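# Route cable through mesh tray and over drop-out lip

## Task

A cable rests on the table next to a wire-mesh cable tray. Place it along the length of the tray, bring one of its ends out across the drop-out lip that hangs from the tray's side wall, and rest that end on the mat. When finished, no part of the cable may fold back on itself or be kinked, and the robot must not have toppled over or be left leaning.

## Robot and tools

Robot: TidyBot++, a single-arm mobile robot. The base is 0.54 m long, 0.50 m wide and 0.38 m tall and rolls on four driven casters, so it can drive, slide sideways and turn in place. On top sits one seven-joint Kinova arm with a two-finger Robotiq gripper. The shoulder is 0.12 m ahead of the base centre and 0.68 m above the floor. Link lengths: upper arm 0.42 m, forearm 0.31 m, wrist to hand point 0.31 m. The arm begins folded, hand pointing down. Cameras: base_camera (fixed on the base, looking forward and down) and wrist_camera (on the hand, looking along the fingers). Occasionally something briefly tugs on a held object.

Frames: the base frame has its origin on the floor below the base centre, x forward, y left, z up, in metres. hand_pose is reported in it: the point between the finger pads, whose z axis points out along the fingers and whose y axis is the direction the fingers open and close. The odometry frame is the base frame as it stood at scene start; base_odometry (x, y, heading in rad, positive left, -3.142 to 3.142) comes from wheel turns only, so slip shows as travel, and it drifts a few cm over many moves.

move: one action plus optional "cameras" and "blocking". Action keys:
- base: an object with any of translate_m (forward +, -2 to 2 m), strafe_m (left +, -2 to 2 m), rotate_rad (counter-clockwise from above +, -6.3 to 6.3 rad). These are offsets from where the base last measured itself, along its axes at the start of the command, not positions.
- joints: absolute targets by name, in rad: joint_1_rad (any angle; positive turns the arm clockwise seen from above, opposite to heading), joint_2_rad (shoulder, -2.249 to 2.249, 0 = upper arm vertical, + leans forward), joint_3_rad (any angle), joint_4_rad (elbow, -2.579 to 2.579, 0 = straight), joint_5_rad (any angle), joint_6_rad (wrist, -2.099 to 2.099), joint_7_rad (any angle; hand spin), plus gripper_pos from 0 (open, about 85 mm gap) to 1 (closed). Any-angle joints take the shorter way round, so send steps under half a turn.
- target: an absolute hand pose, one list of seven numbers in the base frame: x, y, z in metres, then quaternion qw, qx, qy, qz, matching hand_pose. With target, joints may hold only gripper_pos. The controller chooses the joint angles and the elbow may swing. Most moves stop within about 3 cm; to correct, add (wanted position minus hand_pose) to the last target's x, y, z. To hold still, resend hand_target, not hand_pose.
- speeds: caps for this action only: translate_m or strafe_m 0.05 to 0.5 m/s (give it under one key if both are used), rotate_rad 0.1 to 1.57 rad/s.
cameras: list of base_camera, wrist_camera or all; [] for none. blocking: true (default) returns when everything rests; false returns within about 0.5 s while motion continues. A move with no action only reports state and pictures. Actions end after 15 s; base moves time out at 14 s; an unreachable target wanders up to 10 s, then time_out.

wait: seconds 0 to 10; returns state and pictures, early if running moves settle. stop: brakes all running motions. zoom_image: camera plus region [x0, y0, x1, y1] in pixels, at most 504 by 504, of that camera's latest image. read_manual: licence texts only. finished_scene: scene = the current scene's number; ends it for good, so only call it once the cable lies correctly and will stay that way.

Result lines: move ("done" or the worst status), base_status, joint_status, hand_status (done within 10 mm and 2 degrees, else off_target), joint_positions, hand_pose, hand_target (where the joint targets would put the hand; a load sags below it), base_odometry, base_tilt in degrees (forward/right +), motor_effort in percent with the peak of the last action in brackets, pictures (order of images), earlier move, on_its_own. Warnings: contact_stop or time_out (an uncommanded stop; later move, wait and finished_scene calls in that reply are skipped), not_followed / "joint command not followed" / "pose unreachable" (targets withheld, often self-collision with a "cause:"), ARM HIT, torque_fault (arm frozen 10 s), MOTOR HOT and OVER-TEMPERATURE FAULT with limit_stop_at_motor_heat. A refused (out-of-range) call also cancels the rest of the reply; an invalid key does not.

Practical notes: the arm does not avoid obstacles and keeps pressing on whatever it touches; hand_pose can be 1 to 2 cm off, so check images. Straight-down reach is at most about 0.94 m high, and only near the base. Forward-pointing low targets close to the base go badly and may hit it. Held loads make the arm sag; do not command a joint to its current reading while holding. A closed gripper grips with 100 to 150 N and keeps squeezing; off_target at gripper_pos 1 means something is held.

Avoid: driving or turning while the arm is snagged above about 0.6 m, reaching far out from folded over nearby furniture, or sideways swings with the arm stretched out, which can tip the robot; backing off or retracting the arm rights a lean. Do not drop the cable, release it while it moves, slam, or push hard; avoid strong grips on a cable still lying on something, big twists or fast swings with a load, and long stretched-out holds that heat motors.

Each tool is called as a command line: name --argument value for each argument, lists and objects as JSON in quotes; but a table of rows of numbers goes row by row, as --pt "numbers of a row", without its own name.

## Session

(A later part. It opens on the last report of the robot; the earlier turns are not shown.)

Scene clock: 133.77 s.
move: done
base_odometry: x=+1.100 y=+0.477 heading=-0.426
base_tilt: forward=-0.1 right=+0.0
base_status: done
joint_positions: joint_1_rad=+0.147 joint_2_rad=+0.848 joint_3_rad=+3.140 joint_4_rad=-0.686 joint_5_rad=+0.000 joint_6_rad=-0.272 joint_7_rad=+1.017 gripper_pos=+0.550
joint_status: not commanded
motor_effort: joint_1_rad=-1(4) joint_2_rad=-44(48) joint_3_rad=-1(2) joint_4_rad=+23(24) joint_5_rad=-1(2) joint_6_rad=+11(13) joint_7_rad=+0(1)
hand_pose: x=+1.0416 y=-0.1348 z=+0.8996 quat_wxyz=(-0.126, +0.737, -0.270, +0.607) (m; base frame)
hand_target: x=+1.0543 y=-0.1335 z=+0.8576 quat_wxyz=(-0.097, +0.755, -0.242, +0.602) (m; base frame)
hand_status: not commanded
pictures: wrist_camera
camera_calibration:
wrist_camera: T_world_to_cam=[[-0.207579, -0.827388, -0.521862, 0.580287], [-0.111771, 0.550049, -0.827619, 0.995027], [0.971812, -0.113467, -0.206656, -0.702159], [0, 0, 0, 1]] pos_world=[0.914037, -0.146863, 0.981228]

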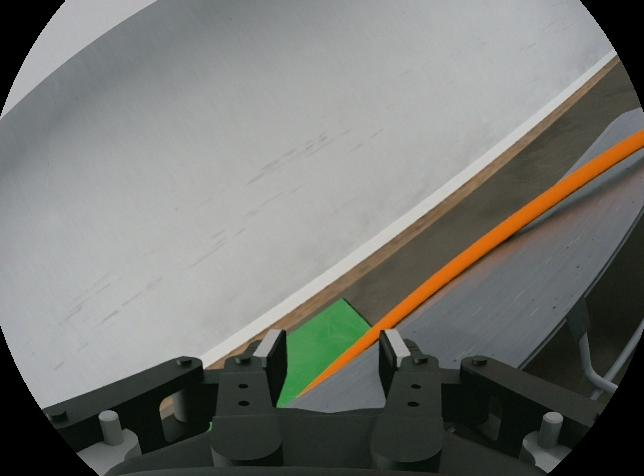

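move --base '{"translate_m": -0.1}' --speeds '{"translate_m": 0.2}' --cameras '["wrist_camera"]'

move --joints '{"joint_1_rad": 0.1, "joint_2_rad": 0.4, "joint_3_rad": 3.14, "joint_4_rad": -0.7, "joint_5_rad": 0.0, "joint_6_rad": -1.2, "joint_7_rad": 1.57}' --cameras '["wrist_camera"]'

Scene clock: 135.53 s.
move: done
base_odometry: x=+1.009 y=+0.518 heading=-0.426
base_tilt: forward=+0.0 right=+0.0
base_status: done
joint_positions: joint_1_rad=+0.144 joint_2_rad=+0.869 joint_3_rad=+3.140 joint_4_rad=-0.681 joint_5_rad=+0.000 joint_6_rad=-0.252 joint_7_rad=+1.017 gripper_pos=+0.550
joint_status: not commanded
motor_effort: joint_1_rad=+1(4) joint_2_rad=-51(53) joint_3_rad=+0(2) joint_4_rad=+23(24) joint_5_rad=-1(2) joint_6_rad=+9(11) joint_7_rad=+0(0)
hand_pose: x=+1.0482 y=-0.1330 z=+0.8887 quat_wxyz=(-0.127, +0.737, -0.268, +0.608) (m; base frame)
hand_target: x=+1.0543 y=-0.1335 z=+0.8576 quat_wxyz=(-0.097, +0.755, -0.242, +0.602) (m; base frame)
hand_status: not commanded
pictures: wrist_camera
camera_calibration:
wrist_camera: T_world_to_cam=[[-0.203441, -0.828241, -0.522138, 0.573158], [-0.110531, 0.54931, -0.828276, 0.984913], [0.972828, -0.110793, -0.203298, -0.714263], [0, 0, 0, 1]] pos_world=[0.920322, -0.145444, 0.969839]

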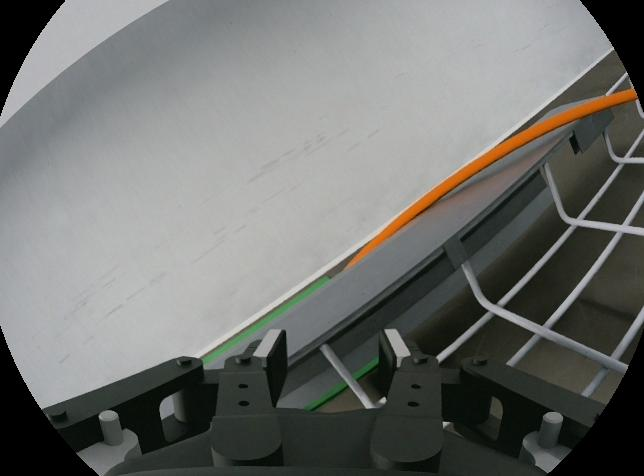

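Scene clock: 137.63 s.
move: done
base_odometry: x=+1.009 y=+0.518 heading=-0.426
base_tilt: forward=-0.1 right=+0.0
base_status: not commanded
joint_positions: joint_1_rad=+0.117 joint_2_rad=+0.387 joint_3_rad=+3.140 joint_4_rad=-0.681 joint_5_rad=+0.000 joint_6_rad=-1.148 joint_7_rad=+1.524 gripper_pos=+0.550
joint_status: all done
motor_effort: joint_1_rad=+1(1) joint_2_rad=-34(56) joint_3_rad=+0(1) joint_4_rad=+19(25) joint_5_rad=+0(2) joint_6_rad=+7(10) joint_7_rad=+0(1)
hand_pose: x=+0.7974 y=-0.0779 z=+1.0359 quat_wxyz=(+0.015, +0.892, -0.073, +0.446) (m; base frame)
hand_target: x=+0.7920 y=-0.0654 z=+1.0045 quat_wxyz=(+0.020, +0.912, -0.045, +0.408) (m; base frame)
hand_status: not commanded
pictures: wrist_camera
camera_calibration:
wrist_camera: T_world_to_cam=[[-0.113114, -0.991696, -0.0611918, 0.0823992], [-0.585494, 0.116287, -0.802293, 1.36693], [0.802747, -0.0549235, -0.593786, 0.110249], [0, 0, 0, 1]] pos_world=[0.721147, -0.0711861, 1.16718]

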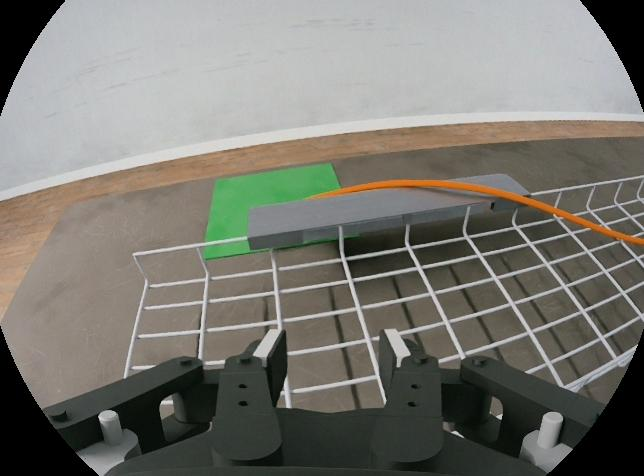

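zoom_image --camera "wrist_camera" --region '[190, 140, 644, 270]'

Scaled by 1.110.

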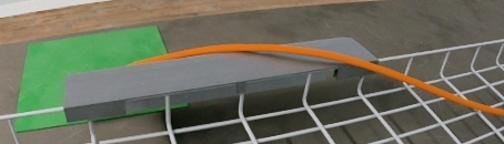

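move --base '{"translate_m": 0.22, "strafe_m": -0.2}' --joints '{"joint_1_rad": 0.0, "joint_2_rad": 0.4, "joint_3_rad": 3.14, "joint_4_rad": -0.5, "joint_5_rad": 0.0, "joint_6_rad": -1.55, "joint_7_rad": 0.0}' --cameras '["wrist_camera"]'

Scene clock: 140.57 s.
move: done
base_odometry: x=+1.126 y=+0.245 heading=-0.427
base_tilt: forward=+0.0 right=+0.0
base_status: done
joint_positions: joint_1_rad=+0.017 joint_2_rad=+0.391 joint_3_rad=+3.140 joint_4_rad=-0.523 joint_5_rad=+0.000 joint_6_rad=-1.498 joint_7_rad=+0.043 gripper_pos=+0.550
joint_status: all done
motor_effort: joint_1_rad=+1(3) joint_2_rad=-32(36) joint_3_rad=+0(1) joint_4_rad=+17(20) joint_5_rad=-1(2) joint_6_rad=+6(8) joint_7_rad=+0(1)
hand_pose: x=+0.7357 y=-0.0087 z=+1.0304 quat_wxyz=(-0.245, +0.669, -0.652, +0.259) (m; base frame)
hand_target: x=+0.7276 y=+0.0020 z=+1.0250 quat_wxyz=(-0.240, +0.666, -0.665, +0.239) (m; base frame)
hand_status: not commanded
pictures: wrist_camera
camera_calibration:
wrist_camera: T_world_to_cam=[[-0.719736, -0.0300124, -0.693599, 1.25003], [-0.010456, 0.99942, -0.0323954, 0.109719], [0.694169, -0.0160638, -0.719632, 0.37014], [0, 0, 0, 1]] pos_world=[0.643898, -0.0661937, 1.13694]

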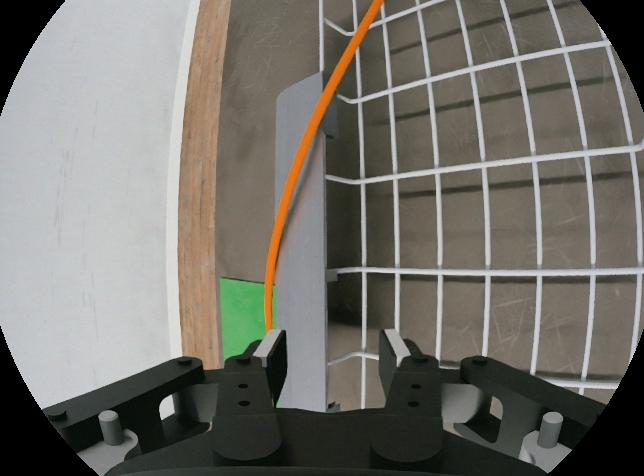

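move --base '{"strafe_m": 0.2}' --joints '{"joint_1_rad": -0.1, "joint_2_rad": 0.5, "joint_3_rad": 3.14, "joint_4_rad": -0.3, "joint_5_rad": 0.0, "joint_6_rad": -1.65, "joint_7_rad": 0.0}' --cameras '["wrist_camera"]'

Scene clock: 144.47 s.
move: done
base_odometry: x=+1.209 y=+0.427 heading=-0.427
base_tilt: forward=-0.1 right=+0.0
base_status: done
joint_positions: joint_1_rad=-0.104 joint_2_rad=+0.475 joint_3_rad=+3.140 joint_4_rad=-0.324 joint_5_rad=+0.000 joint_6_rad=-1.599 joint_7_rad=+0.042 gripper_pos=+0.550
joint_status: all done
motor_effort: joint_1_rad=+1(5) joint_2_rad=-34(35) joint_3_rad=+0(2) joint_4_rad=+16(19) joint_5_rad=+0(3) joint_6_rad=+6(7) joint_7_rad=+0(1)
hand_pose: x=+0.7438 y=+0.0674 z=+1.0462 quat_wxyz=(-0.265, +0.706, -0.608, +0.248) (m; base frame)
hand_target: x=+0.7414 y=+0.0644 z=+1.0303 quat_wxyz=(-0.252, +0.698, -0.631, +0.227) (m; base frame)
hand_status: not commanded
pictures: wrist_camera
camera_calibration:
wrist_camera: T_world_to_cam=[[-0.700325, -0.115934, -0.704346, 1.27167], [-0.131254, 0.990813, -0.0325815, 0.124814], [0.701653, 0.0696302, -0.709108, 0.354801], [0, 0, 0, 1]] pos_world=[0.658017, -0.000942797, 1.15135]

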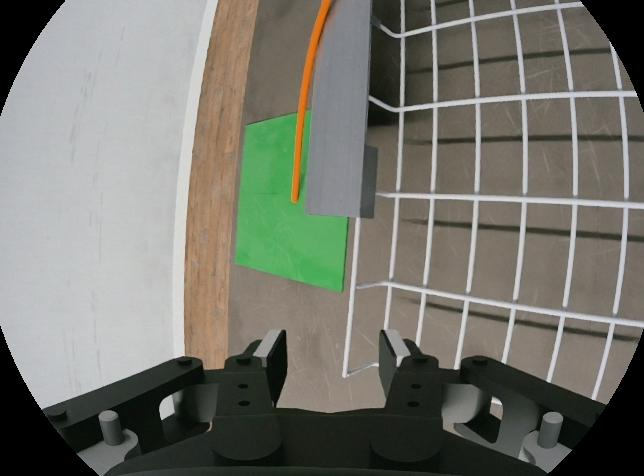

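zoom_image --camera "wrist_camera" --region '[220, 60, 400, 300]'

Scaled by 2.100.

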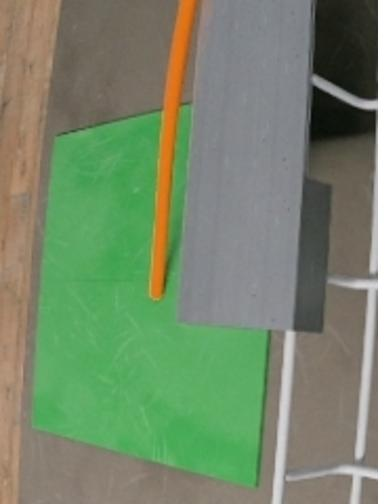

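zoom_image --camera "wrist_camera" --region '[270, 140, 330, 220]'

Scaled by 6.300.

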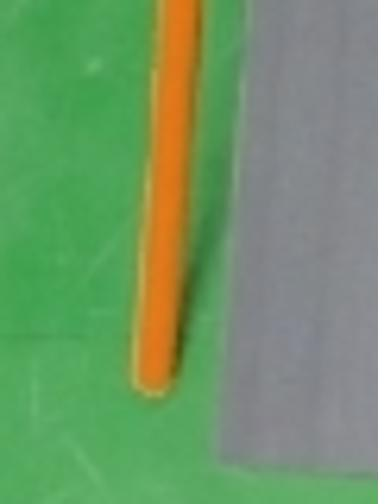

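move --joints '{"joint_1_rad": 0.95, "joint_2_rad": -0.3, "joint_3_rad": 3.14, "joint_4_rad": -1.2, "joint_5_rad": 0.0, "joint_6_rad": -1.15, "joint_7_rad": 1.57}' --cameras '["wrist_camera"]'

Scene clock: 149.50 s.
move: done
base_odometry: x=+1.209 y=+0.427 heading=-0.427
base_tilt: forward=-0.1 right=+0.0
base_status: not commanded
joint_positions: joint_1_rad=+0.933 joint_2_rad=-0.289 joint_3_rad=+3.140 joint_4_rad=-1.171 joint_5_rad=+0.000 joint_6_rad=-1.215 joint_7_rad=+1.524 gripper_pos=+0.550
joint_status: all done
motor_effort: joint_1_rad=+1(3) joint_2_rad=-8(36) joint_3_rad=+1(2) joint_4_rad=+18(19) joint_5_rad=+0(2) joint_6_rad=+8(9) joint_7_rad=+0(1)
hand_pose: x=+0.3542 y=-0.3135 z=+1.1285 quat_wxyz=(+0.214, +0.765, -0.407, +0.451) (m; base frame)
hand_target: x=+0.3523 y=-0.3226 z=+1.1356 quat_wxyz=(+0.237, +0.760, -0.391, +0.462) (m; base frame)
hand_status: not commanded
pictures: wrist_camera
camera_calibration:
wrist_camera: T_world_to_cam=[[-0.795336, -0.603199, -0.0599298, 0.166288], [-0.257829, 0.42611, -0.867153, 1.26342], [0.548603, -0.674226, -0.494423, 0.291767], [0, 0, 0, 1]] pos_world=[0.297937, -0.241334, 1.2498]

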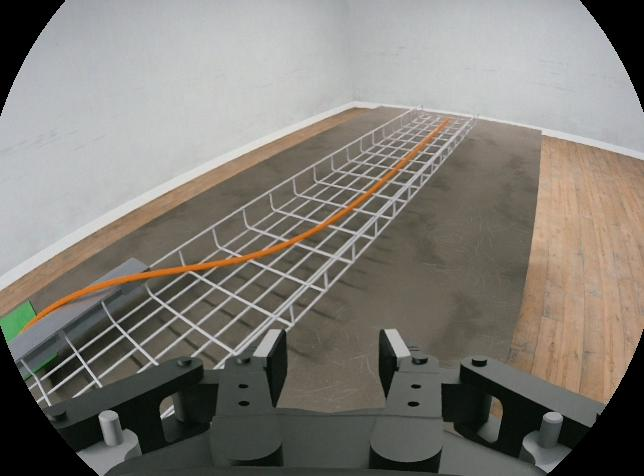

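zoom_image --camera "wrist_camera" --region '[230, 95, 490, 290]'

zoom_image --camera "wrist_camera" --region '[80, 210, 280, 340]'

Scaled by 1.938.

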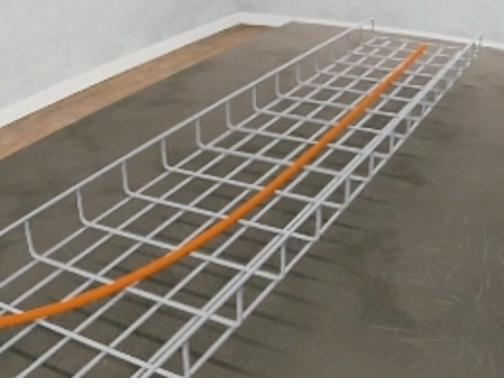

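Scaled by 2.520.

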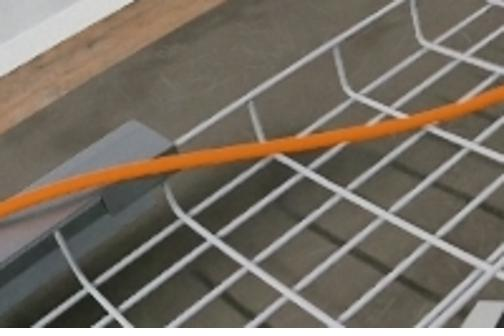

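finished_scene --scene 2

The scene is finished: the task was done.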